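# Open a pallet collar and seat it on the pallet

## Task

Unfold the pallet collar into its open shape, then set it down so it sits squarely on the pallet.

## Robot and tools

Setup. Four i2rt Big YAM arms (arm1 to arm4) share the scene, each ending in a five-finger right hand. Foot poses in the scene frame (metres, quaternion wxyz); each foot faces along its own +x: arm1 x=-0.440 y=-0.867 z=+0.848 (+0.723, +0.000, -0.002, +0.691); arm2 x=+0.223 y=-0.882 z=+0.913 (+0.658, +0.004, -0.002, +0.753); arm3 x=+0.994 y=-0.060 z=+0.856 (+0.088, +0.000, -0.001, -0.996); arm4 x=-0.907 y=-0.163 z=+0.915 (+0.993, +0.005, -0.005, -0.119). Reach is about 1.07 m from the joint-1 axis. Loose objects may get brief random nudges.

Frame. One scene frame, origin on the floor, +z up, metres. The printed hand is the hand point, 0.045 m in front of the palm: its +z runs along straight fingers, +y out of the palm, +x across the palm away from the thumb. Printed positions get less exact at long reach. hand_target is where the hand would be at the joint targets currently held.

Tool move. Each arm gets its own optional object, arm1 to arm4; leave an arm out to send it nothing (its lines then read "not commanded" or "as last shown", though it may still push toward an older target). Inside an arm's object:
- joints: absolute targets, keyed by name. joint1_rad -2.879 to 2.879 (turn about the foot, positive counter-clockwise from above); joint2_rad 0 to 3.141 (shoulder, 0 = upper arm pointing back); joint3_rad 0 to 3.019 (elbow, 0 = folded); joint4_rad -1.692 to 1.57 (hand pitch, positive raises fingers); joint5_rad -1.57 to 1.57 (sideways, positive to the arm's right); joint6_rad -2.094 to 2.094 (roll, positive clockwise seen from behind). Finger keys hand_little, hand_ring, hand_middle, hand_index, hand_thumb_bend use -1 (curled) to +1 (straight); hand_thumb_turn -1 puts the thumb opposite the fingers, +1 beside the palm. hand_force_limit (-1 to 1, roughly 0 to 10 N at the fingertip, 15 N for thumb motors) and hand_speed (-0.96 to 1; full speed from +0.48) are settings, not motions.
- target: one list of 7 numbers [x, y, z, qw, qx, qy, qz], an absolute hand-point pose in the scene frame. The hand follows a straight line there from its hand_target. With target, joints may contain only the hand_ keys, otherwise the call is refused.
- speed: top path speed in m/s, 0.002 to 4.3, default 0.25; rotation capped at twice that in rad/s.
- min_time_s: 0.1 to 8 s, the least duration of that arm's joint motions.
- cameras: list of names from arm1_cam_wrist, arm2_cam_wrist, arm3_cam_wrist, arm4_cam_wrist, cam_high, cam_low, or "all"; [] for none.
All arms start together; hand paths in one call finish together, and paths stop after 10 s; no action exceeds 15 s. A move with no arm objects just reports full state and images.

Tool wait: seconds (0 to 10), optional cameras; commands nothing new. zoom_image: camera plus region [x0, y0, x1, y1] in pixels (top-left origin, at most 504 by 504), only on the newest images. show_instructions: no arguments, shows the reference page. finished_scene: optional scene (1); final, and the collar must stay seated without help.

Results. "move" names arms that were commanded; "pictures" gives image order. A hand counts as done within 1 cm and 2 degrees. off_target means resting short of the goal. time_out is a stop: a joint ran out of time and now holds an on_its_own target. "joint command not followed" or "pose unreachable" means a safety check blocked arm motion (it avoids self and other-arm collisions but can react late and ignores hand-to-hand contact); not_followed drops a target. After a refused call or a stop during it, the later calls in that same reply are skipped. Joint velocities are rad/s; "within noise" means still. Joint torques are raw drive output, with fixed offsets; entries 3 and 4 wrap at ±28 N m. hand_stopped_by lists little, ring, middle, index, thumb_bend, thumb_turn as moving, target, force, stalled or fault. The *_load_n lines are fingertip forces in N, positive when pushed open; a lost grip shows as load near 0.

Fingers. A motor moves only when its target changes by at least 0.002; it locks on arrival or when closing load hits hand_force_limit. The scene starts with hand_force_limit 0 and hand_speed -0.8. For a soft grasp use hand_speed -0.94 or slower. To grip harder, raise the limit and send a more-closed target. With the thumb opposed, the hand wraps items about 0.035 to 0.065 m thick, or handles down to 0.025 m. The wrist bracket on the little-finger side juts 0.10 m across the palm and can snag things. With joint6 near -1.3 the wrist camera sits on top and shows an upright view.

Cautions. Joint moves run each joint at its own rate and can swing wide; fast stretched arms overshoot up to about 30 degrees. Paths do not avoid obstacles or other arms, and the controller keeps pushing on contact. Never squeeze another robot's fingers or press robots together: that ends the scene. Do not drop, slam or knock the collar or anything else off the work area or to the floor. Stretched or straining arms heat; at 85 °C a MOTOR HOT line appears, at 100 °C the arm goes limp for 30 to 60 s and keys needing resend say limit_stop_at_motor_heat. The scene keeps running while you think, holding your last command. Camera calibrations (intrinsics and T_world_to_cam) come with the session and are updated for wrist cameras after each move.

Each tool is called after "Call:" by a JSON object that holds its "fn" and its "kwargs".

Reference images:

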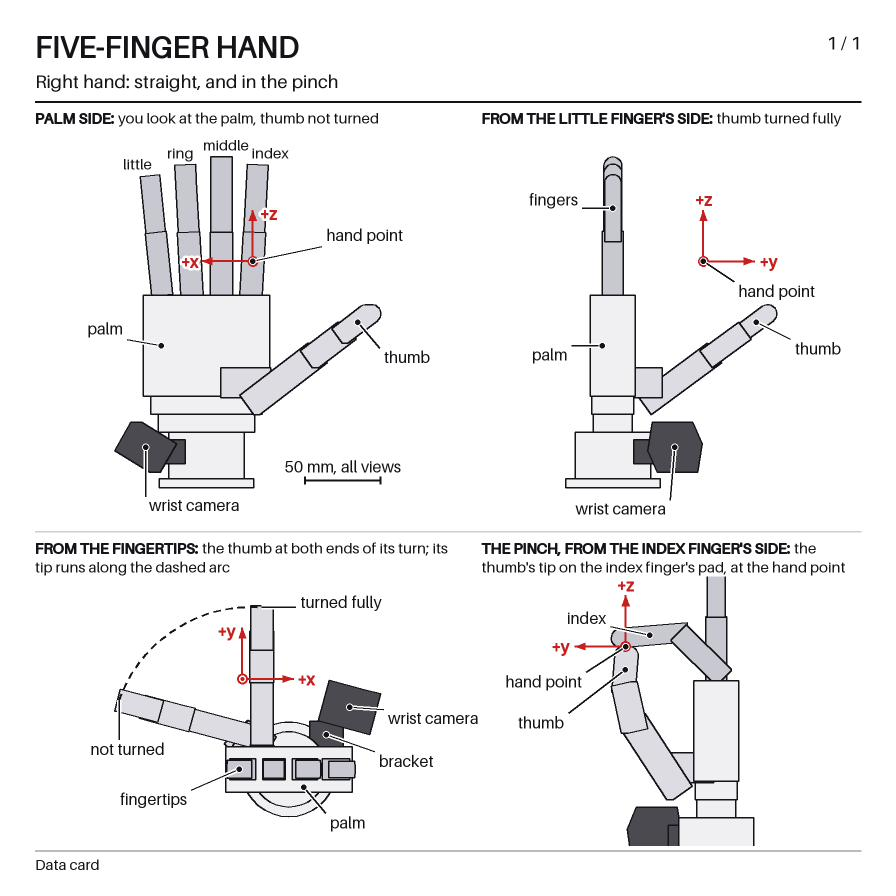

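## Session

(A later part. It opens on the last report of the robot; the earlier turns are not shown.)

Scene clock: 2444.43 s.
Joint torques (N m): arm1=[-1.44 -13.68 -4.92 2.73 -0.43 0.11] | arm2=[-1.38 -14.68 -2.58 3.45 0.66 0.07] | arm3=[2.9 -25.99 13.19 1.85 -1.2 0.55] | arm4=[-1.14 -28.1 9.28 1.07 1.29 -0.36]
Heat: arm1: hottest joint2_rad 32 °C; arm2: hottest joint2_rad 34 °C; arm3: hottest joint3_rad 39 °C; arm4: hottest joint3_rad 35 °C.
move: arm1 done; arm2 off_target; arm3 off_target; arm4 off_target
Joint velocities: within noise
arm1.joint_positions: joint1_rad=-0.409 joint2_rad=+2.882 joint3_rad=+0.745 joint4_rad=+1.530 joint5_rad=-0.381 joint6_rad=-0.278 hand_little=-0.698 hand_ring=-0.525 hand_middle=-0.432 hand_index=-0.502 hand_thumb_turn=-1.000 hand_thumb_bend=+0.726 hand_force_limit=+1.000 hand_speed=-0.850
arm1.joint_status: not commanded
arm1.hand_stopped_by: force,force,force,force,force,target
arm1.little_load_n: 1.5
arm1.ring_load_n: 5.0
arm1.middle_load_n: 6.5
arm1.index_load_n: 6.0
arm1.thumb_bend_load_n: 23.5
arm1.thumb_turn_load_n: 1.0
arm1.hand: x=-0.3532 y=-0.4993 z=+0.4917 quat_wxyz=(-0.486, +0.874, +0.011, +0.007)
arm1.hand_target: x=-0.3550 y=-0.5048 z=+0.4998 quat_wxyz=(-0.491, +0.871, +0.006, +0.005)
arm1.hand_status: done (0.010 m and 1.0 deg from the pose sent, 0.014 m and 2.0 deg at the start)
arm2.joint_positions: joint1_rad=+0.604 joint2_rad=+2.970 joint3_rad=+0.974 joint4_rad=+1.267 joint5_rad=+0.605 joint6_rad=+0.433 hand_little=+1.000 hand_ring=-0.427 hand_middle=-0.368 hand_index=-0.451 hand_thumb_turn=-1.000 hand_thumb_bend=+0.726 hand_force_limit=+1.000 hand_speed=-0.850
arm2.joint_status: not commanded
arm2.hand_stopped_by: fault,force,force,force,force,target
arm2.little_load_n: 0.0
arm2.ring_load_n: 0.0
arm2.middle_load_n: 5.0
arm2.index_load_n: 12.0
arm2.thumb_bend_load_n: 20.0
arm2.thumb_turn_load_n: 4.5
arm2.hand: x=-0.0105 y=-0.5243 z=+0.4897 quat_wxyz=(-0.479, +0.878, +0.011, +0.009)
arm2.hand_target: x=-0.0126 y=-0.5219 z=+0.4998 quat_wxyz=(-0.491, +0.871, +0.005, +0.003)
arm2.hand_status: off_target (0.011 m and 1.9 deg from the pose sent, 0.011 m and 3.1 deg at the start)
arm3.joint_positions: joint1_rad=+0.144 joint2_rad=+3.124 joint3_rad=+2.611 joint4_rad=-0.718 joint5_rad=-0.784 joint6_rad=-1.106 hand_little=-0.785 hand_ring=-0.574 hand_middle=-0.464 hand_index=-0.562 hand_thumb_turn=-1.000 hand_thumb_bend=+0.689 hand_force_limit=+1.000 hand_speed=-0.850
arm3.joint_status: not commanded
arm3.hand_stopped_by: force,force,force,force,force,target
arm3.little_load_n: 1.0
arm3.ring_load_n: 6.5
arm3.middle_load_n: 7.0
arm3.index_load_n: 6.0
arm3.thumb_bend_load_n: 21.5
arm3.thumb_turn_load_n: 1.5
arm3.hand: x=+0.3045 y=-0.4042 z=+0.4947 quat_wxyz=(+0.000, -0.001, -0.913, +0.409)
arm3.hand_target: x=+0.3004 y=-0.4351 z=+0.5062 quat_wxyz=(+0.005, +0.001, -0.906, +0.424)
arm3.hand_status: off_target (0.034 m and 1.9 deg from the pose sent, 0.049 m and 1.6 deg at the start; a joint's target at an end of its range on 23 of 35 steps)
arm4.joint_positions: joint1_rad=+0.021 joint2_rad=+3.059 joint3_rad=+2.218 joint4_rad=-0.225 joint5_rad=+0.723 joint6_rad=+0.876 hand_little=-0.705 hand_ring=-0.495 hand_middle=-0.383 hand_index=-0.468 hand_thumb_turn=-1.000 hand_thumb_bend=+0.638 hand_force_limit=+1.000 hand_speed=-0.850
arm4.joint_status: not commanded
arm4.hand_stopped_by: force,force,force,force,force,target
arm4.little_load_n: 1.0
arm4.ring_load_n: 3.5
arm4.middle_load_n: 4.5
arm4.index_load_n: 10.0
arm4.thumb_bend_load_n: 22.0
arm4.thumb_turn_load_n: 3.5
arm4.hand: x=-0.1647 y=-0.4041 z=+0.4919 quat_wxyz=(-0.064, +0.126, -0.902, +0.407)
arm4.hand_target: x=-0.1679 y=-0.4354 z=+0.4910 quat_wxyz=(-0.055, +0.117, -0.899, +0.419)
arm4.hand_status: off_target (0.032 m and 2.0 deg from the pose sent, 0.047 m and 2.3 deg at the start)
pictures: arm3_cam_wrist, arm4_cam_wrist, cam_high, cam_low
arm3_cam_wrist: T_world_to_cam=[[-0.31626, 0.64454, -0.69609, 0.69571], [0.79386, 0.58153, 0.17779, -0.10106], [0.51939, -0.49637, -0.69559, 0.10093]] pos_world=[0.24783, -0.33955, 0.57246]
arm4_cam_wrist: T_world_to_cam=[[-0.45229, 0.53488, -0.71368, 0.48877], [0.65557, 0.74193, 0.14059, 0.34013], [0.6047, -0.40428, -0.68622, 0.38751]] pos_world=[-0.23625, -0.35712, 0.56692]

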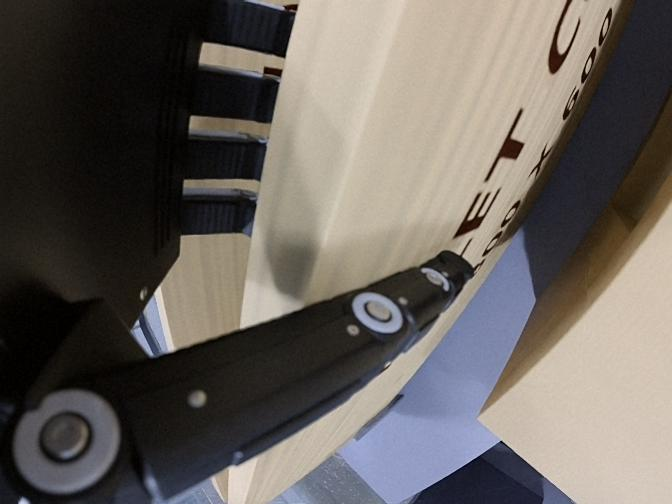

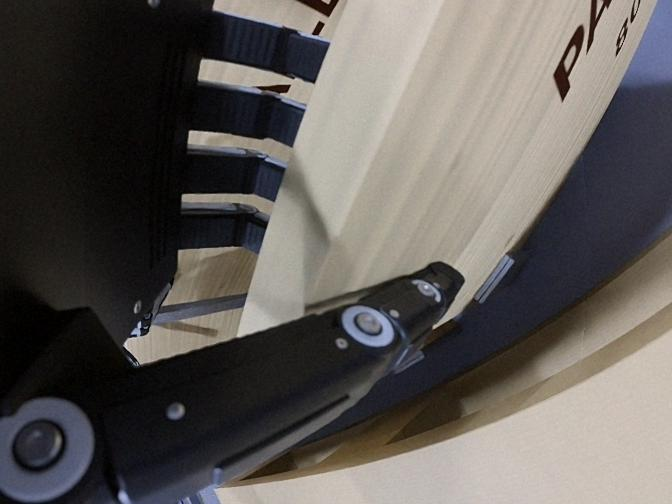

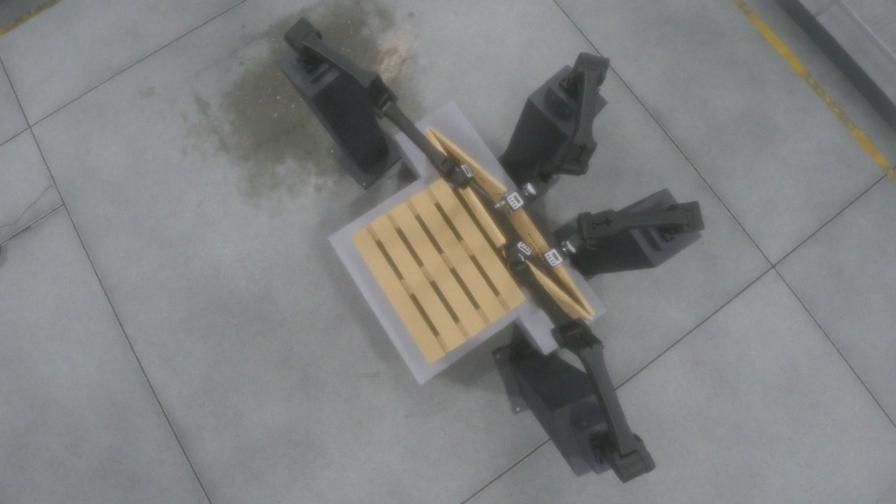

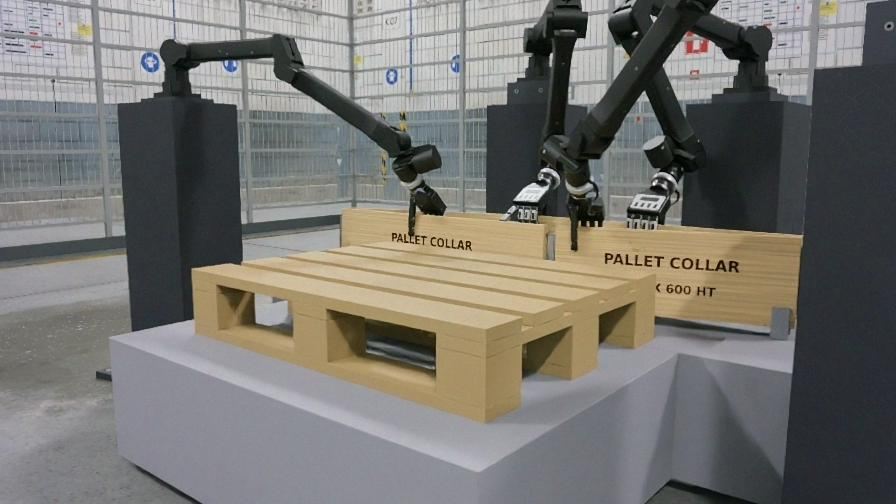

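Call:
{"fn": "move", "kwargs": {"arm1": {"target": [-0.345, -0.466, 0.520, -0.4915, 0.8709, 0.006, 0.005], "speed": 0.04}, "arm2": {"target": [-0.030, -0.494, 0.520, -0.4915, 0.8709, 0.005, 0.003], "speed": 0.04}, "arm3": {"target": [0.283, -0.436, 0.530, 0.003, -0.001, 0.906, -0.423], "speed": 0.04}, "arm4": {"target": [-0.149, -0.436, 0.510, 0.0548, -0.1175, 0.8987, -0.4190], "speed": 0.04}}}

Scene clock: 2467.93 s.
Joint torques (N m): arm1=[0.5 -19.9 -3.21 2.17 -0.28 0.3] | arm2=[-2.49 -20.01 -1.59 2.69 0.52 -0.1] | arm3=[1.79 -26.05 18.48 -0.35 -1.65 0.57] | arm4=[-0.32 -30.33 10.19 0.38 1.43 -0.31]
Heat: arm1: hottest joint2_rad 32 °C; arm2: hottest joint2_rad 33 °C; arm3: hottest joint3_rad 38 °C; arm4: hottest joint3_rad 37 °C.
move: arm1 off_target; arm2 off_target; arm3 off_target; arm4 off_target
Joint velocities: within noise
arm1.joint_positions: joint1_rad=-0.400 joint2_rad=+2.829 joint3_rad=+0.745 joint4_rad=+1.417 joint5_rad=-0.364 joint6_rad=-0.278 hand_little=-0.698 hand_ring=-0.526 hand_middle=-0.432 hand_index=-0.502 hand_thumb_turn=-1.000 hand_thumb_bend=+0.726 hand_force_limit=+1.000 hand_speed=-0.850
arm1.joint_status: not commanded
arm1.hand_stopped_by: force,force,force,force,force,target
arm1.little_load_n: -0.5
arm1.ring_load_n: 1.5
arm1.middle_load_n: 4.5
arm1.index_load_n: 3.0
arm1.thumb_bend_load_n: 22.0
arm1.thumb_turn_load_n: 1.0
arm1.hand: x=-0.3519 y=-0.4963 z=+0.4909 quat_wxyz=(-0.460, +0.888, +0.005, +0.001)
arm1.hand_target: x=-0.3454 y=-0.4670 z=+0.5189 quat_wxyz=(-0.492, +0.871, +0.006, +0.004)
arm1.hand_status: off_target (0.043 m and 4.1 deg from the pose sent, 0.044 m and 1.0 deg at the start)
arm2.joint_positions: joint1_rad=+0.596 joint2_rad=+2.943 joint3_rad=+0.974 joint4_rad=+1.201 joint5_rad=+0.595 joint6_rad=+0.433 hand_little=+1.000 hand_ring=-0.427 hand_middle=-0.368 hand_index=-0.451 hand_thumb_turn=-1.000 hand_thumb_bend=+0.726 hand_force_limit=+1.000 hand_speed=-0.850
arm2.joint_status: not commanded
arm2.hand_stopped_by: fault,force,force,force,force,target
arm2.little_load_n: -0.5
arm2.ring_load_n: 0.0
arm2.middle_load_n: 5.0
arm2.index_load_n: 8.5
arm2.thumb_bend_load_n: 19.5
arm2.thumb_turn_load_n: 5.5
arm2.hand: x=-0.0102 y=-0.5224 z=+0.4892 quat_wxyz=(-0.465, +0.885, +0.016, +0.018)
arm2.hand_target: x=-0.0294 y=-0.4946 z=+0.5189 quat_wxyz=(-0.492, +0.871, +0.005, +0.003)
arm2.hand_status: off_target (0.046 m and 4.1 deg from the pose sent, 0.047 m and 1.9 deg at the start)
arm3.joint_positions: joint1_rad=+0.149 joint2_rad=+3.124 joint3_rad=+2.621 joint4_rad=-0.744 joint5_rad=-0.776 joint6_rad=-1.117 hand_little=-0.785 hand_ring=-0.574 hand_middle=-0.464 hand_index=-0.562 hand_thumb_turn=-1.000 hand_thumb_bend=+0.689 hand_force_limit=+1.000 hand_speed=-0.850
arm3.joint_status: not commanded
arm3.hand_stopped_by: force,force,force,force,force,target
arm3.little_load_n: 1.5
arm3.ring_load_n: 7.5
arm3.middle_load_n: 9.0
arm3.index_load_n: 8.0
arm3.thumb_bend_load_n: 20.0
arm3.thumb_turn_load_n: 2.5
arm3.hand: x=+0.3066 y=-0.4060 z=+0.4968 quat_wxyz=(-0.003, +0.003, -0.915, +0.403)
arm3.hand_target: x=+0.2868 y=-0.4346 z=+0.5318 quat_wxyz=(+0.007, +0.000, -0.905, +0.425)
arm3.hand_status: off_target (0.051 m and 2.5 deg from the pose sent, 0.052 m and 1.9 deg at the start)
arm4.joint_positions: joint1_rad=+0.019 joint2_rad=+3.072 joint3_rad=+2.260 joint4_rad=-0.272 joint5_rad=+0.723 joint6_rad=+0.875 hand_little=-0.705 hand_ring=-0.495 hand_middle=-0.383 hand_index=-0.468 hand_thumb_turn=-1.000 hand_thumb_bend=+0.638 hand_force_limit=+1.000 hand_speed=-0.850
arm4.joint_status: not commanded
arm4.hand_stopped_by: force,force,force,force,force,target
arm4.little_load_n: 0.0
arm4.ring_load_n: 2.0
arm4.middle_load_n: 4.5
arm4.index_load_n: 9.0
arm4.thumb_bend_load_n: 22.0
arm4.thumb_turn_load_n: 4.5
arm4.hand: x=-0.1618 y=-0.4066 z=+0.4924 quat_wxyz=(-0.056, +0.128, -0.904, +0.404)
arm4.hand_target: x=-0.1506 y=-0.4358 z=+0.5110 quat_wxyz=(-0.055, +0.117, -0.899, +0.419)
arm4.hand_status: off_target (0.037 m and 2.2 deg from the pose sent, 0.040 m and 2.0 deg at the start)
pictures: none

Call:
{"fn": "move", "kwargs": {"arm1": {"target": [-0.345, -0.470, 0.530, -0.4915, 0.8709, 0.006, 0.005], "speed": 0.03}, "arm2": {"target": [-0.027, -0.500, 0.530, -0.4915, 0.8709, 0.005, 0.003], "speed": 0.03}, "arm3": {"target": [0.290, -0.438, 0.550, 0.003, -0.001, 0.906, -0.423], "speed": 0.04}, "arm4": {"target": [-0.152, -0.438, 0.532, 0.0548, -0.1175, 0.8987, -0.4190], "speed": 0.04}, "cameras": ["cam_low"]}}

Scene clock: 2487.50 s.
Joint torques (N m): arm1=[0.09 -21.07 -4.66 2.54 -0.55 0.26] | arm2=[-2.08 -20.78 -3.75 3.17 0.72 -0.06] | arm3=[2.43 -31.44 12.6 -0.36 -1.78 0.57] | arm4=[-0.67 -34.9 5.37 0.57 1.4 -0.34]
Heat: arm1: hottest joint2_rad 33 °C; arm2: hottest joint2_rad 33 °C; arm3: hottest joint3_rad 40 °C; arm4: hottest joint3_rad 36 °C.
move: arm1 off_target; arm2 off_target; arm3 off_target; arm4 off_target
Joint velocities: within noise
arm1.joint_positions: joint1_rad=-0.400 joint2_rad=+2.823 joint3_rad=+0.740 joint4_rad=+1.411 joint5_rad=-0.360 joint6_rad=-0.279 hand_little=-0.698 hand_ring=-0.526 hand_middle=-0.432 hand_index=-0.502 hand_thumb_turn=-1.000 hand_thumb_bend=+0.726 hand_force_limit=+1.000 hand_speed=-0.850
arm1.joint_status: not commanded
arm1.hand_stopped_by: force,force,force,force,force,target
arm1.little_load_n: 0.0
arm1.ring_load_n: 4.0
arm1.middle_load_n: 7.0
arm1.index_load_n: 4.0
arm1.thumb_bend_load_n: 20.5
arm1.thumb_turn_load_n: 1.0
arm1.hand: x=-0.3518 y=-0.4978 z=+0.4919 quat_wxyz=(-0.458, +0.889, +0.005, +0.002)
arm1.hand_target: x=-0.3455 y=-0.4711 z=+0.5273 quat_wxyz=(-0.491, +0.871, +0.006, +0.005)
arm1.hand_status: off_target (0.048 m and 4.4 deg from the pose sent, 0.048 m and 4.1 deg at the start)
arm2.joint_positions: joint1_rad=+0.596 joint2_rad=+2.940 joint3_rad=+0.970 joint4_rad=+1.201 joint5_rad=+0.594 joint6_rad=+0.433 hand_little=+1.000 hand_ring=-0.427 hand_middle=-0.368 hand_index=-0.451 hand_thumb_turn=-1.000 hand_thumb_bend=+0.726 hand_force_limit=+1.000 hand_speed=-0.850
arm2.joint_status: not commanded
arm2.hand_stopped_by: fault,force,force,force,force,target
arm2.little_load_n: 0.0
arm2.ring_load_n: 0.0
arm2.middle_load_n: 6.5
arm2.index_load_n: 10.0
arm2.thumb_bend_load_n: 18.5
arm2.thumb_turn_load_n: 5.0
arm2.hand: x=-0.0097 y=-0.5233 z=+0.4902 quat_wxyz=(-0.464, +0.886, +0.017, +0.018)
arm2.hand_target: x=-0.0265 y=-0.5003 z=+0.5271 quat_wxyz=(-0.491, +0.871, +0.005, +0.003)
arm2.hand_status: off_target (0.049 m and 4.2 deg from the pose sent, 0.049 m and 4.1 deg at the start)
arm3.joint_positions: joint1_rad=+0.150 joint2_rad=+3.122 joint3_rad=+2.621 joint4_rad=-0.748 joint5_rad=-0.776 joint6_rad=-1.120 hand_little=-0.785 hand_ring=-0.574 hand_middle=-0.464 hand_index=-0.562 hand_thumb_turn=-1.000 hand_thumb_bend=+0.689 hand_force_limit=+1.000 hand_speed=-0.850
arm3.joint_status: not commanded
arm3.hand_stopped_by: force,force,force,force,force,target
arm3.little_load_n: 1.0
arm3.ring_load_n: 7.5
arm3.middle_load_n: 9.0
arm3.index_load_n: 8.0
arm3.thumb_bend_load_n: 20.0
arm3.thumb_turn_load_n: 2.5
arm3.hand: x=+0.3070 y=-0.4066 z=+0.4978 quat_wxyz=(-0.004, +0.004, -0.915, +0.403)
arm3.hand_target: x=+0.2911 y=-0.4376 z=+0.5490 quat_wxyz=(-0.001, +0.002, -0.906, +0.424)
arm3.hand_status: off_target (0.063 m and 2.5 deg from the pose sent, 0.064 m and 2.5 deg at the start)
arm4.joint_positions: joint1_rad=+0.018 joint2_rad=+3.072 joint3_rad=+2.261 joint4_rad=-0.272 joint5_rad=+0.723 joint6_rad=+0.877 hand_little=-0.705 hand_ring=-0.495 hand_middle=-0.383 hand_index=-0.468 hand_thumb_turn=-1.000 hand_thumb_bend=+0.638 hand_force_limit=+1.000 hand_speed=-0.850
arm4.joint_status: not commanded
arm4.hand_stopped_by: force,force,force,force,force,target
arm4.little_load_n: 0.5
arm4.ring_load_n: 2.5
arm4.middle_load_n: 4.5
arm4.index_load_n: 9.5
arm4.thumb_bend_load_n: 22.0
arm4.thumb_turn_load_n: 4.5
arm4.hand: x=-0.1616 y=-0.4073 z=+0.4929 quat_wxyz=(-0.056, +0.127, -0.904, +0.404)
arm4.hand_target: x=-0.1515 y=-0.4383 z=+0.5299 quat_wxyz=(-0.054, +0.117, -0.899, +0.419)
arm4.hand_status: off_target (0.051 m and 2.1 deg from the pose sent, 0.052 m and 2.2 deg at the start)

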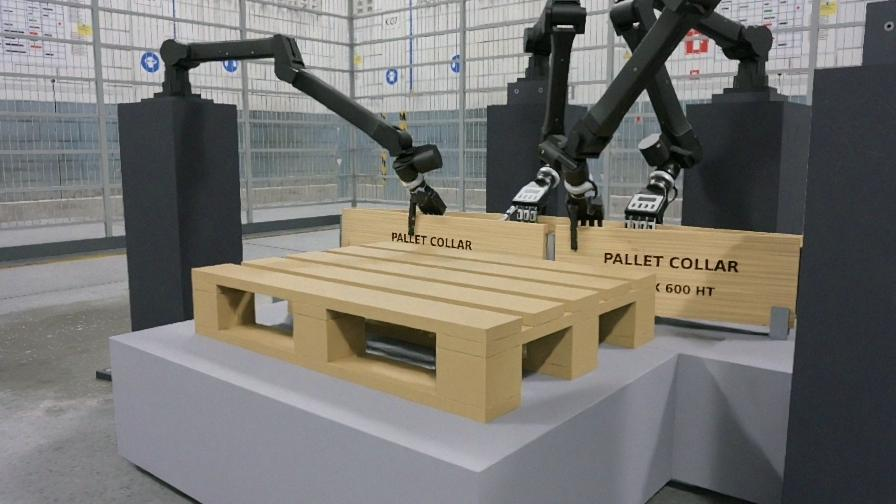

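Call:
{"fn": "move", "kwargs": {"arm1": {"target": [-0.345, -0.470, 0.534, -0.4915, 0.8709, 0.006, 0.005], "speed": 0.03}, "arm2": {"target": [-0.027, -0.502, 0.536, -0.4915, 0.8709, 0.005, 0.003], "speed": 0.03}, "arm3": {"target": [0.290, -0.442, 0.572, 0.003, -0.001, 0.906, -0.423], "speed": 0.04}, "arm4": {"target": [-0.152, -0.442, 0.550, 0.0548, -0.1175, 0.8987, -0.4190], "speed": 0.04}, "cameras": ["cam_low", "arm1_cam_wrist", "arm2_cam_wrist", "arm3_cam_wrist", "arm4_cam_wrist"]}}

Scene clock: 2495.40 s.
Joint torques (N m): arm1=[0.09 -21.42 -4.75 2.61 -0.66 0.31] | arm2=[-2.14 -21.48 -4.29 3.25 0.99 -0.02] | arm3=[2.67 -34.49 10.59 -0.9 -1.67 0.58] | arm4=[-0.67 -37.07 4.82 0.5 1.77 -0.45]
Heat: arm1: hottest joint2_rad 33 °C; arm2: hottest joint2_rad 33 °C; arm3: hottest joint3_rad 40 °C; arm4: hottest joint3_rad 35 °C.
move: arm1 off_target; arm2 off_target; arm3 off_target; arm4 off_target
Joint velocities: within noise
arm1.joint_positions: joint1_rad=-0.400 joint2_rad=+2.819 joint3_rad=+0.732 joint4_rad=+1.405 joint5_rad=-0.359 joint6_rad=-0.283 hand_little=-0.698 hand_ring=-0.526 hand_middle=-0.432 hand_index=-0.502 hand_thumb_turn=-1.000 hand_thumb_bend=+0.726 hand_force_limit=+1.000 hand_speed=-0.850
arm1.joint_status: not commanded
arm1.hand_stopped_by: force,force,force,force,force,target
arm1.little_load_n: 0.0
arm1.ring_load_n: 4.5
arm1.middle_load_n: 7.5
arm1.index_load_n: 4.0
arm1.thumb_bend_load_n: 20.5
arm1.thumb_turn_load_n: 1.0
arm1.hand: x=-0.3529 y=-0.5013 z=+0.4923 quat_wxyz=(-0.453, +0.891, +0.005, +0.001)
arm1.hand_target: x=-0.3456 y=-0.4714 z=+0.5308 quat_wxyz=(-0.491, +0.871, +0.007, +0.004)
arm1.hand_status: off_target (0.053 m and 5.0 deg from the pose sent, 0.051 m and 4.4 deg at the start)
arm2.joint_positions: joint1_rad=+0.598 joint2_rad=+2.936 joint3_rad=+0.962 joint4_rad=+1.200 joint5_rad=+0.589 joint6_rad=+0.433 hand_little=+1.000 hand_ring=-0.427 hand_middle=-0.368 hand_index=-0.451 hand_thumb_turn=-1.000 hand_thumb_bend=+0.726 hand_force_limit=+1.000 hand_speed=-0.850
arm2.joint_status: not commanded
arm2.hand_stopped_by: fault,force,force,force,force,target
arm2.little_load_n: 0.0
arm2.ring_load_n: 0.0
arm2.middle_load_n: 6.5
arm2.index_load_n: 11.5
arm2.thumb_bend_load_n: 18.5
arm2.thumb_turn_load_n: 5.5
arm2.hand: x=-0.0099 y=-0.5260 z=+0.4914 quat_wxyz=(-0.461, +0.887, +0.020, +0.017)
arm2.hand_target: x=-0.0265 y=-0.5025 z=+0.5321 quat_wxyz=(-0.491, +0.871, +0.005, +0.003)
arm2.hand_status: off_target (0.053 m and 4.6 deg from the pose sent, 0.054 m and 4.2 deg at the start)
arm3.joint_positions: joint1_rad=+0.150 joint2_rad=+3.120 joint3_rad=+2.620 joint4_rad=-0.748 joint5_rad=-0.780 joint6_rad=-1.122 hand_little=-0.785 hand_ring=-0.574 hand_middle=-0.464 hand_index=-0.562 hand_thumb_turn=-1.000 hand_thumb_bend=+0.689 hand_force_limit=+1.000 hand_speed=-0.850
arm3.joint_status: not commanded
arm3.hand_stopped_by: force,force,force,force,force,target
arm3.little_load_n: 0.5
arm3.ring_load_n: 6.5
arm3.middle_load_n: 8.5
arm3.index_load_n: 8.0
arm3.thumb_bend_load_n: 19.5
arm3.thumb_turn_load_n: 2.5
arm3.hand: x=+0.3069 y=-0.4072 z=+0.4991 quat_wxyz=(-0.004, +0.005, -0.915, +0.404)
arm3.hand_target: x=+0.2899 y=-0.4424 z=+0.5683 quat_wxyz=(-0.003, +0.002, -0.906, +0.424)
arm3.hand_status: off_target (0.083 m and 2.4 deg from the pose sent, 0.084 m and 2.5 deg at the start)
arm4.joint_positions: joint1_rad=+0.015 joint2_rad=+3.054 joint3_rad=+2.234 joint4_rad=-0.272 joint5_rad=+0.713 joint6_rad=+0.882 hand_little=-0.705 hand_ring=-0.495 hand_middle=-0.383 hand_index=-0.468 hand_thumb_turn=-1.000 hand_thumb_bend=+0.638 hand_force_limit=+1.000 hand_speed=-0.850
arm4.joint_status: not commanded
arm4.hand_stopped_by: force,force,force,force,force,target
arm4.little_load_n: 1.0
arm4.ring_load_n: 4.0
arm4.middle_load_n: 5.5
arm4.index_load_n: 10.0
arm4.thumb_bend_load_n: 21.0
arm4.thumb_turn_load_n: 4.0
arm4.hand: x=-0.1652 y=-0.4072 z=+0.4959 quat_wxyz=(-0.055, +0.127, -0.906, +0.399)
arm4.hand_target: x=-0.1507 y=-0.4425 z=+0.5463 quat_wxyz=(-0.054, +0.117, -0.899, +0.419)
arm4.hand_status: off_target (0.066 m and 2.7 deg from the pose sent, 0.067 m and 2.1 deg at the start)
pictures: arm1_cam_wrist, arm2_cam_wrist, arm3_cam_wrist, arm4_cam_wrist, cam_low
arm1_cam_wrist: T_world_to_cam=[[0.27474, -0.52265, -0.80707, 0.23755], [-0.81305, -0.57437, 0.09517, -0.62169], [-0.51329, 0.63004, -0.58274, 0.53969]] pos_world=[-0.2937, -0.57295, 0.56538]
arm2_cam_wrist: T_world_to_cam=[[0.3115, -0.55566, -0.77085, 0.08717], [-0.83284, -0.55024, 0.06008, -0.32515], [-0.45754, 0.62328, -0.63418, 0.75062]] pos_world=[0.04549, -0.59832, 0.56276]
arm3_cam_wrist: T_world_to_cam=[[-0.32438, 0.64577, -0.6912, 0.70203], [0.78397, 0.59242, 0.18557, -0.09845], [0.52932, -0.48169, -0.69843, 0.10557]] pos_world=[0.24903, -0.34417, 0.57725]
arm4_cam_wrist: T_world_to_cam=[[-0.46279, 0.54814, -0.69668, 0.48826], [0.66211, 0.73631, 0.1395, 0.34154], [0.58944, -0.39672, -0.70368, 0.39844]] pos_world=[-0.23503, -0.36104, 0.5729]

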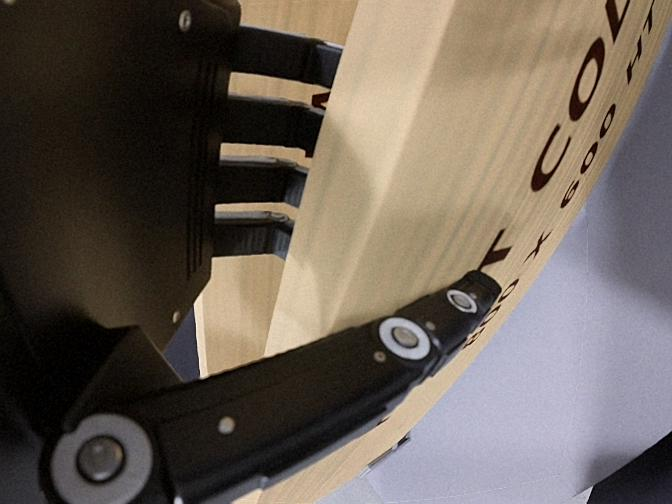

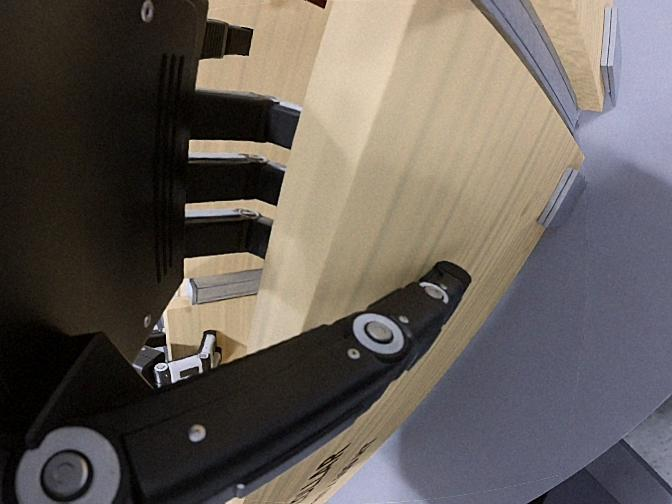

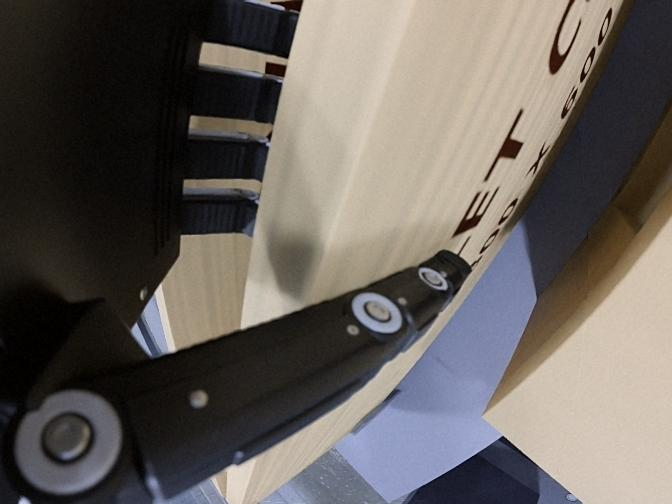

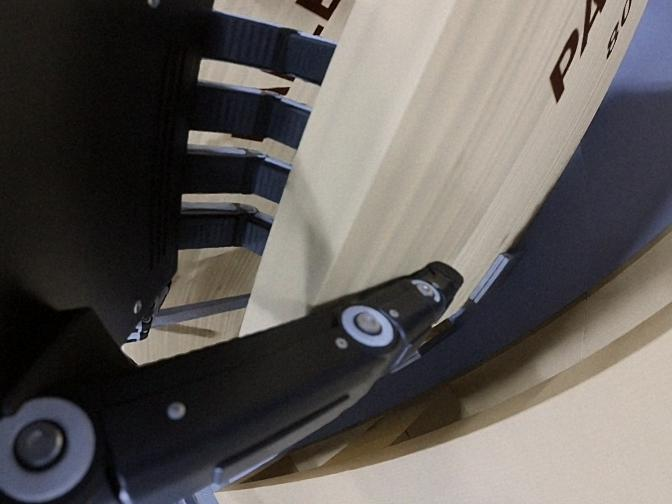

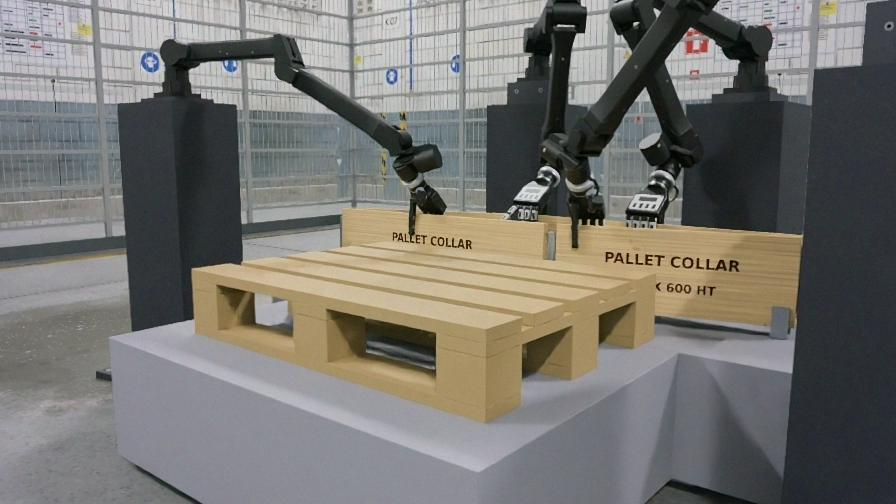

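Call:
{"fn": "move", "kwargs": {"arm1": {"target": [-0.345, -0.472, 0.536, -0.4915, 0.8709, 0.006, 0.005], "speed": 0.03}, "arm2": {"target": [-0.027, -0.502, 0.542, -0.4915, 0.8709, 0.005, 0.003], "speed": 0.03}, "arm3": {"target": [0.296, -0.436, 0.592, 0.003, -0.001, 0.906, -0.423], "speed": 0.04}, "arm4": {"target": [-0.154, -0.440, 0.562, 0.0548, -0.1175, 0.8987, -0.4190], "speed": 0.04}, "cameras": ["cam_low"]}}

Scene clock: 2502.00 s.
Joint torques (N m): arm1=[0.21 -20.84 -4.74 2.89 -0.8 0.31] | arm2=[-1.61 -21.71 -4.12 3.19 0.82 -0.02] | arm3=[1.85 -37.19 8.17 -1.24 -1.96 0.68] | arm4=[-0.62 -37.36 4.42 0.35 2.24 -0.47]
Heat: arm1: hottest joint2_rad 33 °C; arm2: hottest joint2_rad 34 °C; arm3: hottest joint3_rad 40 °C; arm4: hottest joint3_rad 35 °C.
move: arm1 off_target; arm2 off_target; arm3 off_target; arm4 off_target
Joint velocities: within noise
arm1.joint_positions: joint1_rad=-0.403 joint2_rad=+2.807 joint3_rad=+0.724 joint4_rad=+1.405 joint5_rad=-0.357 joint6_rad=-0.285 hand_little=-0.698 hand_ring=-0.526 hand_middle=-0.432 hand_index=-0.502 hand_thumb_turn=-1.000 hand_thumb_bend=+0.726 hand_force_limit=+1.000 hand_speed=-0.850
arm1.joint_status: not commanded
arm1.hand_stopped_by: force,force,force,force,force,target
arm1.little_load_n: 0.0
arm1.ring_load_n: 4.0
arm1.middle_load_n: 7.0
arm1.index_load_n: 2.5
arm1.thumb_bend_load_n: 20.5
arm1.thumb_turn_load_n: 1.0
arm1.hand: x=-0.3508 y=-0.5000 z=+0.4967 quat_wxyz=(-0.455, +0.891, +0.005, +0.004)
arm1.hand_target: x=-0.3454 y=-0.4731 z=+0.5331 quat_wxyz=(-0.491, +0.871, +0.007, +0.005)
arm1.hand_status: off_target (0.049 m and 4.8 deg from the pose sent, 0.053 m and 5.0 deg at the start)
arm2.joint_positions: joint1_rad=+0.598 joint2_rad=+2.919 joint3_rad=+0.944 joint4_rad=+1.198 joint5_rad=+0.594 joint6_rad=+0.433 hand_little=+1.000 hand_ring=-0.427 hand_middle=-0.368 hand_index=-0.451 hand_thumb_turn=-1.000 hand_thumb_bend=+0.726 hand_force_limit=+1.000 hand_speed=-0.850
arm2.joint_status: not commanded
arm2.hand_stopped_by: fault,force,force,force,force,target
arm2.little_load_n: -0.5
arm2.ring_load_n: 0.0
arm2.middle_load_n: 7.0
arm2.index_load_n: 11.5
arm2.thumb_bend_load_n: 17.0
arm2.thumb_turn_load_n: 3.5
arm2.hand: x=-0.0081 y=-0.5265 z=+0.4975 quat_wxyz=(-0.461, +0.887, +0.019, +0.020)
arm2.hand_target: x=-0.0263 y=-0.5024 z=+0.5382 quat_wxyz=(-0.491, +0.871, +0.004, +0.003)
arm2.hand_status: off_target (0.054 m and 4.7 deg from the pose sent, 0.059 m and 4.6 deg at the start)
arm3.joint_positions: joint1_rad=+0.150 joint2_rad=+3.074 joint3_rad=+2.541 joint4_rad=-0.720 joint5_rad=-0.773 joint6_rad=-1.146 hand_little=-0.785 hand_ring=-0.574 hand_middle=-0.464 hand_index=-0.562 hand_thumb_turn=-1.000 hand_thumb_bend=+0.689 hand_force_limit=+1.000 hand_speed=-0.850
arm3.joint_status: not commanded
arm3.hand_stopped_by: force,force,force,force,force,target
arm3.little_load_n: 0.0
arm3.ring_load_n: 5.5
arm3.middle_load_n: 9.5
arm3.index_load_n: 9.0
arm3.thumb_bend_load_n: 19.5
arm3.thumb_turn_load_n: 3.0
arm3.hand: x=+0.3097 y=-0.4041 z=+0.5041 quat_wxyz=(+0.000, +0.015, -0.916, +0.401)
arm3.hand_target: x=+0.2939 y=-0.4375 z=+0.5853 quat_wxyz=(-0.005, +0.003, -0.906, +0.423)
arm3.hand_status: off_target (0.095 m and 3.2 deg from the pose sent, 0.098 m and 2.4 deg at the start)
arm4.joint_positions: joint1_rad=+0.015 joint2_rad=+3.022 joint3_rad=+2.196 joint4_rad=-0.265 joint5_rad=+0.704 joint6_rad=+0.889 hand_little=-0.705 hand_ring=-0.495 hand_middle=-0.383 hand_index=-0.468 hand_thumb_turn=-1.000 hand_thumb_bend=+0.638 hand_force_limit=+1.000 hand_speed=-0.850
arm4.joint_status: not commanded
arm4.hand_stopped_by: force,force,force,force,force,target
arm4.little_load_n: 1.5
arm4.ring_load_n: 4.5
arm4.middle_load_n: 5.5
arm4.index_load_n: 10.5
arm4.thumb_bend_load_n: 21.0
arm4.thumb_turn_load_n: 5.5
arm4.hand: x=-0.1647 y=-0.4055 z=+0.5061 quat_wxyz=(-0.059, +0.124, -0.908, +0.395)
arm4.hand_target: x=-0.1522 y=-0.4406 z=+0.5580 quat_wxyz=(-0.054, +0.117, -0.899, +0.419)
arm4.hand_status: off_target (0.067 m and 3.1 deg from the pose sent, 0.075 m and 2.7 deg at the start)

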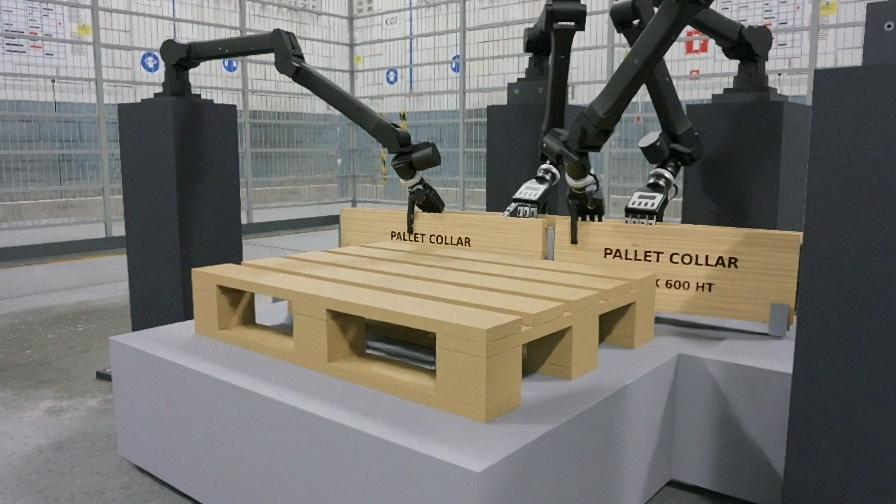

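Call:
{"fn": "move", "kwargs": {"arm1": {"target": [-0.345, -0.476, 0.558, -0.4915, 0.8709, 0.006, 0.005], "speed": 0.03}, "arm2": {"target": [-0.025, -0.506, 0.564, -0.4915, 0.8709, 0.005, 0.003], "speed": 0.03}, "arm3": {"target": [0.294, -0.438, 0.614, 0.003, -0.001, 0.906, -0.423], "speed": 0.04}, "arm4": {"target": [-0.154, -0.444, 0.586, 0.0548, -0.1175, 0.8987, -0.4190], "speed": 0.04}, "cameras": ["cam_low", "cam_high"]}}

Scene clock: 2510.63 s.
Joint torques (N m): arm1=[-0.26 -21.3 -4.75 2.52 -0.97 0.28] | arm2=[-1.55 -21.71 -4.23 3.25 0.92 0.02] | arm3=[1.79 -38.53 8.35 -1.36 -2.02 0.83] | arm4=[-1.14 -37.6 4.53 0.18 2.13 -0.47]
Heat: arm1: hottest joint2_rad 33 °C; arm2: hottest joint2_rad 34 °C; arm3: hottest joint3_rad 40 °C; arm4: hottest joint3_rad 35 °C.
move: arm1 off_target; arm2 off_target; arm3 off_target; arm4 off_target
Joint velocities: within noise
arm1.joint_positions: joint1_rad=-0.407 joint2_rad=+2.747 joint3_rad=+0.669 joint4_rad=+1.399 joint5_rad=-0.357 joint6_rad=-0.287 hand_little=-0.698 hand_ring=-0.526 hand_middle=-0.432 hand_index=-0.502 hand_thumb_turn=-1.000 hand_thumb_bend=+0.726 hand_force_limit=+1.000 hand_speed=-0.850
arm1.joint_status: not commanded
arm1.hand_stopped_by: force,force,force,force,force,target
arm1.little_load_n: 0.5
arm1.ring_load_n: 5.0
arm1.middle_load_n: 7.5
arm1.index_load_n: 3.0
arm1.thumb_bend_load_n: 20.0
arm1.thumb_turn_load_n: 2.0
arm1.hand: x=-0.3503 y=-0.5026 z=+0.5186 quat_wxyz=(-0.455, +0.891, +0.004, +0.005)
arm1.hand_target: x=-0.3454 y=-0.4771 z=+0.5551 quat_wxyz=(-0.491, +0.871, +0.007, +0.005)
arm1.hand_status: off_target (0.048 m and 4.8 deg from the pose sent, 0.066 m and 4.8 deg at the start)
arm2.joint_positions: joint1_rad=+0.598 joint2_rad=+2.863 joint3_rad=+0.886 joint4_rad=+1.198 joint5_rad=+0.594 joint6_rad=+0.433 hand_little=+1.000 hand_ring=-0.427 hand_middle=-0.368 hand_index=-0.451 hand_thumb_turn=-1.000 hand_thumb_bend=+0.726 hand_force_limit=+1.000 hand_speed=-0.850
arm2.joint_status: not commanded
arm2.hand_stopped_by: fault,force,force,force,force,target
arm2.little_load_n: 0.0
arm2.ring_load_n: 0.0
arm2.middle_load_n: 7.0
arm2.index_load_n: 12.0
arm2.thumb_bend_load_n: 17.5
arm2.thumb_turn_load_n: 3.5
arm2.hand: x=-0.0065 y=-0.5286 z=+0.5191 quat_wxyz=(-0.460, +0.887, +0.019, +0.020)
arm2.hand_target: x=-0.0245 y=-0.5065 z=+0.5602 quat_wxyz=(-0.491, +0.871, +0.005, +0.003)
arm2.hand_status: off_target (0.054 m and 4.8 deg from the pose sent, 0.072 m and 4.7 deg at the start)
arm3.joint_positions: joint1_rad=+0.150 joint2_rad=+3.052 joint3_rad=+2.514 joint4_rad=-0.719 joint5_rad=-0.773 joint6_rad=-1.157 hand_little=-0.785 hand_ring=-0.574 hand_middle=-0.464 hand_index=-0.562 hand_thumb_turn=-1.000 hand_thumb_bend=+0.689 hand_force_limit=+1.000 hand_speed=-0.850
arm3.joint_status: not commanded
arm3.hand_stopped_by: force,force,force,force,force,target
arm3.little_load_n: 0.0
arm3.ring_load_n: 5.5
arm3.middle_load_n: 10.5
arm3.index_load_n: 11.5
arm3.thumb_bend_load_n: 18.5
arm3.thumb_turn_load_n: 4.0
arm3.hand: x=+0.3095 y=-0.4034 z=+0.5112 quat_wxyz=(+0.001, +0.019, -0.916, +0.401)
arm3.hand_target: x=+0.2930 y=-0.4367 z=+0.5975 quat_wxyz=(-0.005, +0.003, -0.906, +0.423)
arm3.hand_status: off_target (0.110 m and 3.5 deg from the pose sent, 0.116 m and 3.2 deg at the start; pose on its path clipped on 36 of 46 steps)
arm4.joint_positions: joint1_rad=+0.015 joint2_rad=+2.973 joint3_rad=+2.146 joint4_rad=-0.265 joint5_rad=+0.704 joint6_rad=+0.882 hand_little=-0.705 hand_ring=-0.495 hand_middle=-0.383 hand_index=-0.468 hand_thumb_turn=-1.000 hand_thumb_bend=+0.638 hand_force_limit=+1.000 hand_speed=-0.850
arm4.joint_status: not commanded
arm4.hand_stopped_by: force,force,force,force,force,target
arm4.little_load_n: 2.0
arm4.ring_load_n: 5.0
arm4.middle_load_n: 6.0
arm4.index_load_n: 11.0
arm4.thumb_bend_load_n: 20.5
arm4.thumb_turn_load_n: 6.5
arm4.hand: x=-0.1652 y=-0.4056 z=+0.5245 quat_wxyz=(-0.058, +0.128, -0.908, +0.395)
arm4.hand_target: x=-0.1524 y=-0.4446 z=+0.5814 quat_wxyz=(-0.054, +0.117, -0.899, +0.419)
arm4.hand_status: off_target (0.073 m and 3.2 deg from the pose sent, 0.090 m and 3.1 deg at the start)
pictures: cam_high, cam_low

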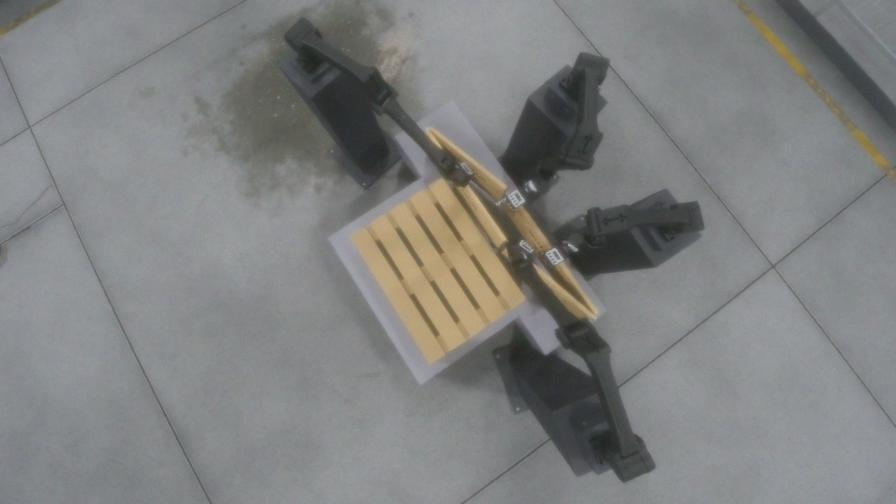

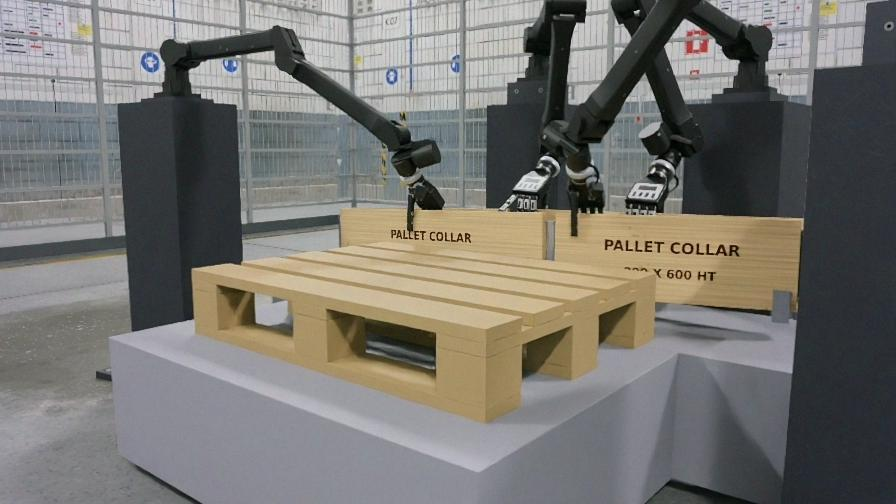

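Call:
{"fn": "move", "kwargs": {"arm3": {"target": [0.300, -0.425, 0.640, 0.003, -0.001, 0.906, -0.423], "speed": 0.04}, "cameras": ["cam_low", "arm3_cam_wrist"]}}

Scene clock: 2525.10 s.
Joint torques (N m): arm1=[0.26 -20.95 -4.7 2.69 -0.98 0.47] | arm2=[-1.61 -20.95 -3.7 3.22 0.47 0.16] | arm3=[0.97 -37.71 7.21 -1.76 -2.34 0.93] | arm4=[-1.14 -37.54 4.62 0.32 2.34 -0.48]
Heat: arm1: hottest joint2_rad 33 °C; arm2: hottest joint2_rad 34 °C; arm3: hottest joint3_rad 39 °C; arm4: hottest joint2_rad 36 °C.
move: arm3 off_target
Joint velocities: within noise
arm1, arm2, arm4: as last shown
arm1.joint_positions: joint1_rad=-0.414 joint2_rad=+2.746 joint3_rad=+0.669 joint4_rad=+1.398 joint5_rad=-0.356 joint6_rad=-0.305 hand_little=-0.698 hand_ring=-0.526 hand_middle=-0.432 hand_index=-0.502 hand_thumb_turn=-1.000 hand_thumb_bend=+0.726 hand_force_limit=+1.000 hand_speed=-0.850
arm1.little_load_n: 1.0
arm1.ring_load_n: 5.5
arm1.index_load_n: 2.0
arm1.thumb_bend_load_n: 20.5
arm1.thumb_turn_load_n: 1.5
arm1.hand: x=-0.3466 y=-0.5036 z=+0.5183 quat_wxyz=(-0.454, +0.891, +0.009, +0.011)
arm1.hand_target: x=-0.3455 y=-0.4773 z=+0.5549 quat_wxyz=(-0.491, +0.871, +0.007, +0.005)
arm2.joint_positions: joint1_rad=+0.595 joint2_rad=+2.854 joint3_rad=+0.878 joint4_rad=+1.198 joint5_rad=+0.606 joint6_rad=+0.418 hand_little=+1.000 hand_ring=-0.427 hand_middle=-0.368 hand_index=-0.451 hand_thumb_turn=-1.000 hand_thumb_bend=+0.726 hand_force_limit=+1.000 hand_speed=-0.850
arm2.ring_load_n: 1.0
arm2.middle_load_n: 8.0
arm2.index_load_n: 11.0
arm2.thumb_turn_load_n: 2.0
arm2.hand: x=-0.0024 y=-0.5267 z=+0.5229 quat_wxyz=(-0.463, +0.886, +0.021, +0.029)
arm2.hand_target: x=-0.0244 y=-0.5064 z=+0.5602 quat_wxyz=(-0.491, +0.871, +0.005, +0.003)
arm3.joint_positions: joint1_rad=+0.142 joint2_rad=+2.986 joint3_rad=+2.403 joint4_rad=-0.679 joint5_rad=-0.772 joint6_rad=-1.193 hand_little=-0.785 hand_ring=-0.574 hand_middle=-0.464 hand_index=-0.562 hand_thumb_turn=-1.000 hand_thumb_bend=+0.689 hand_force_limit=+1.000 hand_speed=-0.850
arm3.joint_status: not commanded
arm3.hand_stopped_by: force,force,force,force,force,target
arm3.little_load_n: 0.0
arm3.ring_load_n: 6.5
arm3.middle_load_n: 12.0
arm3.index_load_n: 14.0
arm3.thumb_bend_load_n: 18.5
arm3.thumb_turn_load_n: 2.0
arm3.hand: x=+0.3136 y=-0.3943 z=+0.5206 quat_wxyz=(+0.007, +0.031, -0.916, +0.399)
arm3.hand_target: x=+0.2992 y=-0.4210 z=+0.6082 quat_wxyz=(-0.005, +0.003, -0.906, +0.423)
arm3.hand_status: off_target (0.124 m and 4.7 deg from the pose sent, 0.131 m and 3.5 deg at the start; pose on its path clipped on 53 of 59 steps)
arm4.joint_positions: joint1_rad=+0.016 joint2_rad=+2.970 joint3_rad=+2.145 joint4_rad=-0.265 joint5_rad=+0.699 joint6_rad=+0.882 hand_little=-0.705 hand_ring=-0.495 hand_middle=-0.383 hand_index=-0.468 hand_thumb_turn=-1.000 hand_thumb_bend=+0.638 hand_force_limit=+1.000 hand_speed=-0.850
arm4.little_load_n: 3.0
arm4.middle_load_n: 5.0
arm4.index_load_n: 9.5
arm4.thumb_bend_load_n: 21.0
arm4.hand: x=-0.1632 y=-0.4041 z=+0.5264 quat_wxyz=(-0.060, +0.129, -0.908, +0.394)
arm4.hand_target: x=-0.1525 y=-0.4445 z=+0.5813 quat_wxyz=(-0.054, +0.117, -0.899, +0.419)
pictures: arm3_cam_wrist, cam_low
arm3_cam_wrist: T_world_to_cam=[[-0.37695, 0.63961, -0.66994, 0.71379], [0.76812, 0.62005, 0.15978, -0.08607], [0.51759, -0.45436, -0.72502, 0.15153]] pos_world=[0.25674, -0.33433, 0.60181]

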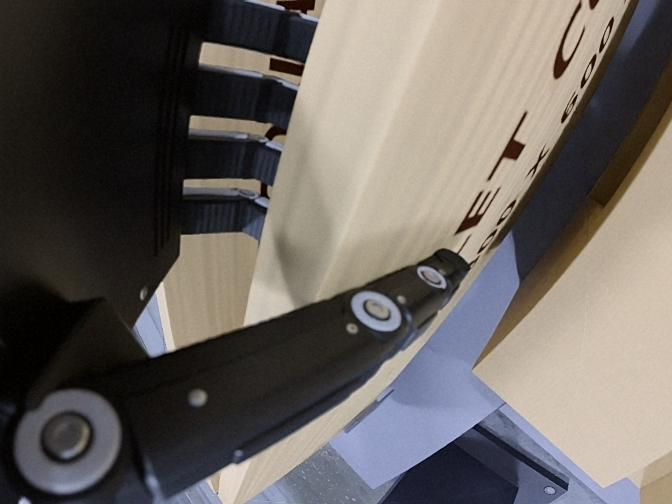

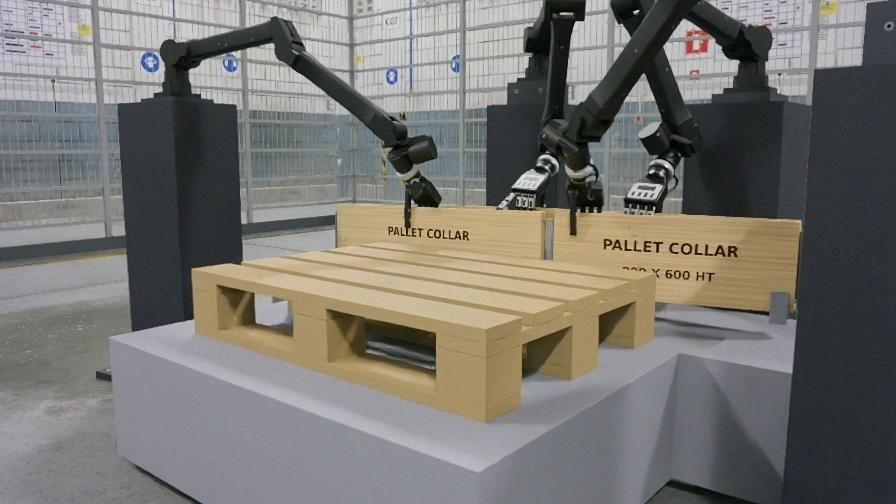

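Call:
{"fn": "move", "kwargs": {"arm1": {"target": [-0.347, -0.480, 0.580, -0.4915, 0.8709, 0.006, 0.005], "speed": 0.03}, "arm2": {"target": [-0.023, -0.510, 0.583, -0.4915, 0.8709, 0.005, 0.003], "speed": 0.03}, "arm3": {"target": [0.297, -0.432, 0.670, 0.003, -0.001, 0.906, -0.423], "speed": 0.06}, "arm4": {"target": [-0.155, -0.446, 0.600, 0.0548, -0.1175, 0.8987, -0.4190], "speed": 0.04}, "cameras": ["cam_low"]}}

Scene clock: 2532.50 s.
Joint torques (N m): arm1=[0.5 -21.3 -5.14 2.73 -1.1 0.46] | arm2=[-1.03 -21.3 -4.23 3.19 0.77 0.21] | arm3=[1.73 -37.66 7.6 -1.85 -2.08 1] | arm4=[-1.44 -37.25 4.77 0.35 2.21 -0.45]
Heat: arm1: hottest joint2_rad 33 °C; arm2: hottest joint2_rad 34 °C; arm3: hottest joint3_rad 38 °C; arm4: hottest joint2_rad 36 °C.
move: arm1 off_target; arm2 off_target; arm3 off_target; arm4 off_target
Joint velocities: within noise
arm1.joint_positions: joint1_rad=-0.415 joint2_rad=+2.686 joint3_rad=+0.620 joint4_rad=+1.385 joint5_rad=-0.356 joint6_rad=-0.307 hand_little=-0.698 hand_ring=-0.526 hand_middle=-0.432 hand_index=-0.502 hand_thumb_turn=-1.000 hand_thumb_bend=+0.726 hand_force_limit=+1.000 hand_speed=-0.850
arm1.joint_status: not commanded
arm1.hand_stopped_by: force,force,force,force,force,target
arm1.little_load_n: 2.0
arm1.ring_load_n: 6.0
arm1.middle_load_n: 7.0
arm1.index_load_n: 2.5
arm1.thumb_bend_load_n: 21.0
arm1.thumb_turn_load_n: 2.0
arm1.hand: x=-0.3470 y=-0.5058 z=+0.5381 quat_wxyz=(-0.454, +0.891, +0.008, +0.011)
arm1.hand_target: x=-0.3474 y=-0.4814 z=+0.5765 quat_wxyz=(-0.491, +0.871, +0.007, +0.004)
arm1.hand_status: off_target (0.049 m and 5.0 deg from the pose sent, 0.066 m and 4.9 deg at the start)
arm2.joint_positions: joint1_rad=+0.595 joint2_rad=+2.811 joint3_rad=+0.836 joint4_rad=+1.197 joint5_rad=+0.598 joint6_rad=+0.418 hand_little=+1.000 hand_ring=-0.427 hand_middle=-0.368 hand_index=-0.451 hand_thumb_turn=-1.000 hand_thumb_bend=+0.726 hand_force_limit=+1.000 hand_speed=-0.850
arm2.joint_status: not commanded
arm2.hand_stopped_by: fault,force,force,force,force,target
arm2.little_load_n: 0.0
arm2.ring_load_n: 0.0
arm2.middle_load_n: 8.0
arm2.index_load_n: 12.0
arm2.thumb_bend_load_n: 18.0
arm2.thumb_turn_load_n: 4.0
arm2.hand: x=-0.0020 y=-0.5292 z=+0.5387 quat_wxyz=(-0.461, +0.887, +0.023, +0.026)
arm2.hand_target: x=-0.0222 y=-0.5105 z=+0.5792 quat_wxyz=(-0.491, +0.871, +0.005, +0.003)
arm2.hand_status: off_target (0.053 m and 5.2 deg from the pose sent, 0.066 m and 5.1 deg at the start)
arm3.joint_positions: joint1_rad=+0.142 joint2_rad=+2.966 joint3_rad=+2.386 joint4_rad=-0.679 joint5_rad=-0.777 joint6_rad=-1.196 hand_little=-0.785 hand_ring=-0.574 hand_middle=-0.464 hand_index=-0.562 hand_thumb_turn=-1.000 hand_thumb_bend=+0.689 hand_force_limit=+1.000 hand_speed=-0.850
arm3.joint_status: not commanded
arm3.hand_stopped_by: force,force,force,force,force,target
arm3.little_load_n: 0.5
arm3.ring_load_n: 5.5
arm3.middle_load_n: 12.0
arm3.index_load_n: 15.0
arm3.thumb_bend_load_n: 18.0
arm3.thumb_turn_load_n: 3.0
arm3.hand: x=+0.3125 y=-0.3955 z=+0.5296 quat_wxyz=(+0.008, +0.033, -0.915, +0.402)
arm3.hand_target: x=+0.2986 y=-0.4225 z=+0.6174 quat_wxyz=(-0.004, +0.003, -0.906, +0.423)
arm3.hand_status: off_target (0.146 m and 4.7 deg from the pose sent, 0.155 m and 4.7 deg at the start; pose on its path clipped on 47 of 51 steps)
arm4.joint_positions: joint1_rad=+0.016 joint2_rad=+2.930 joint3_rad=+2.109 joint4_rad=-0.265 joint5_rad=+0.701 joint6_rad=+0.876 hand_little=-0.705 hand_ring=-0.495 hand_middle=-0.383 hand_index=-0.468 hand_thumb_turn=-1.000 hand_thumb_bend=+0.638 hand_force_limit=+1.000 hand_speed=-0.850
arm4.joint_status: not commanded
arm4.hand_stopped_by: force,force,force,force,force,target
arm4.little_load_n: 1.0
arm4.ring_load_n: 4.5
arm4.middle_load_n: 5.0
arm4.index_load_n: 9.0
arm4.thumb_bend_load_n: 21.0
arm4.thumb_turn_load_n: 6.5
arm4.hand: x=-0.1625 y=-0.4048 z=+0.5426 quat_wxyz=(-0.060, +0.131, -0.907, +0.395)
arm4.hand_target: x=-0.1538 y=-0.4464 z=+0.5959 quat_wxyz=(-0.054, +0.117, -0.899, +0.419)
arm4.hand_status: off_target (0.071 m and 3.3 deg from the pose sent, 0.085 m and 3.4 deg at the start)

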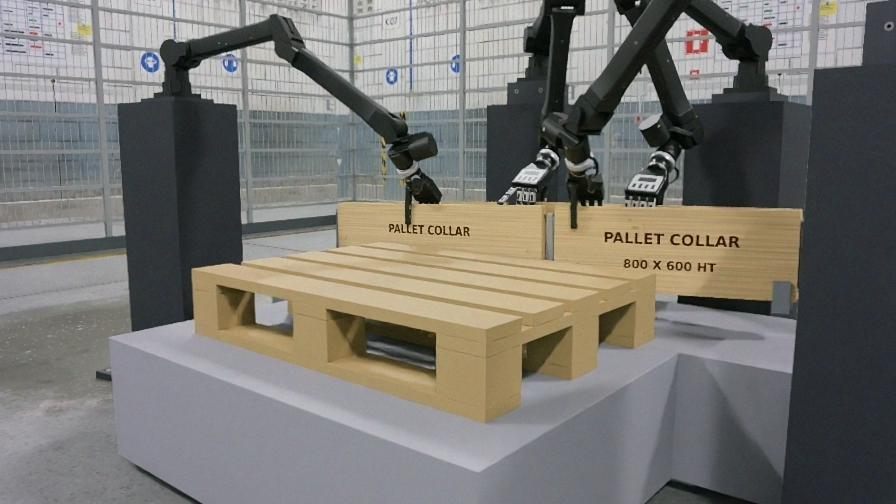

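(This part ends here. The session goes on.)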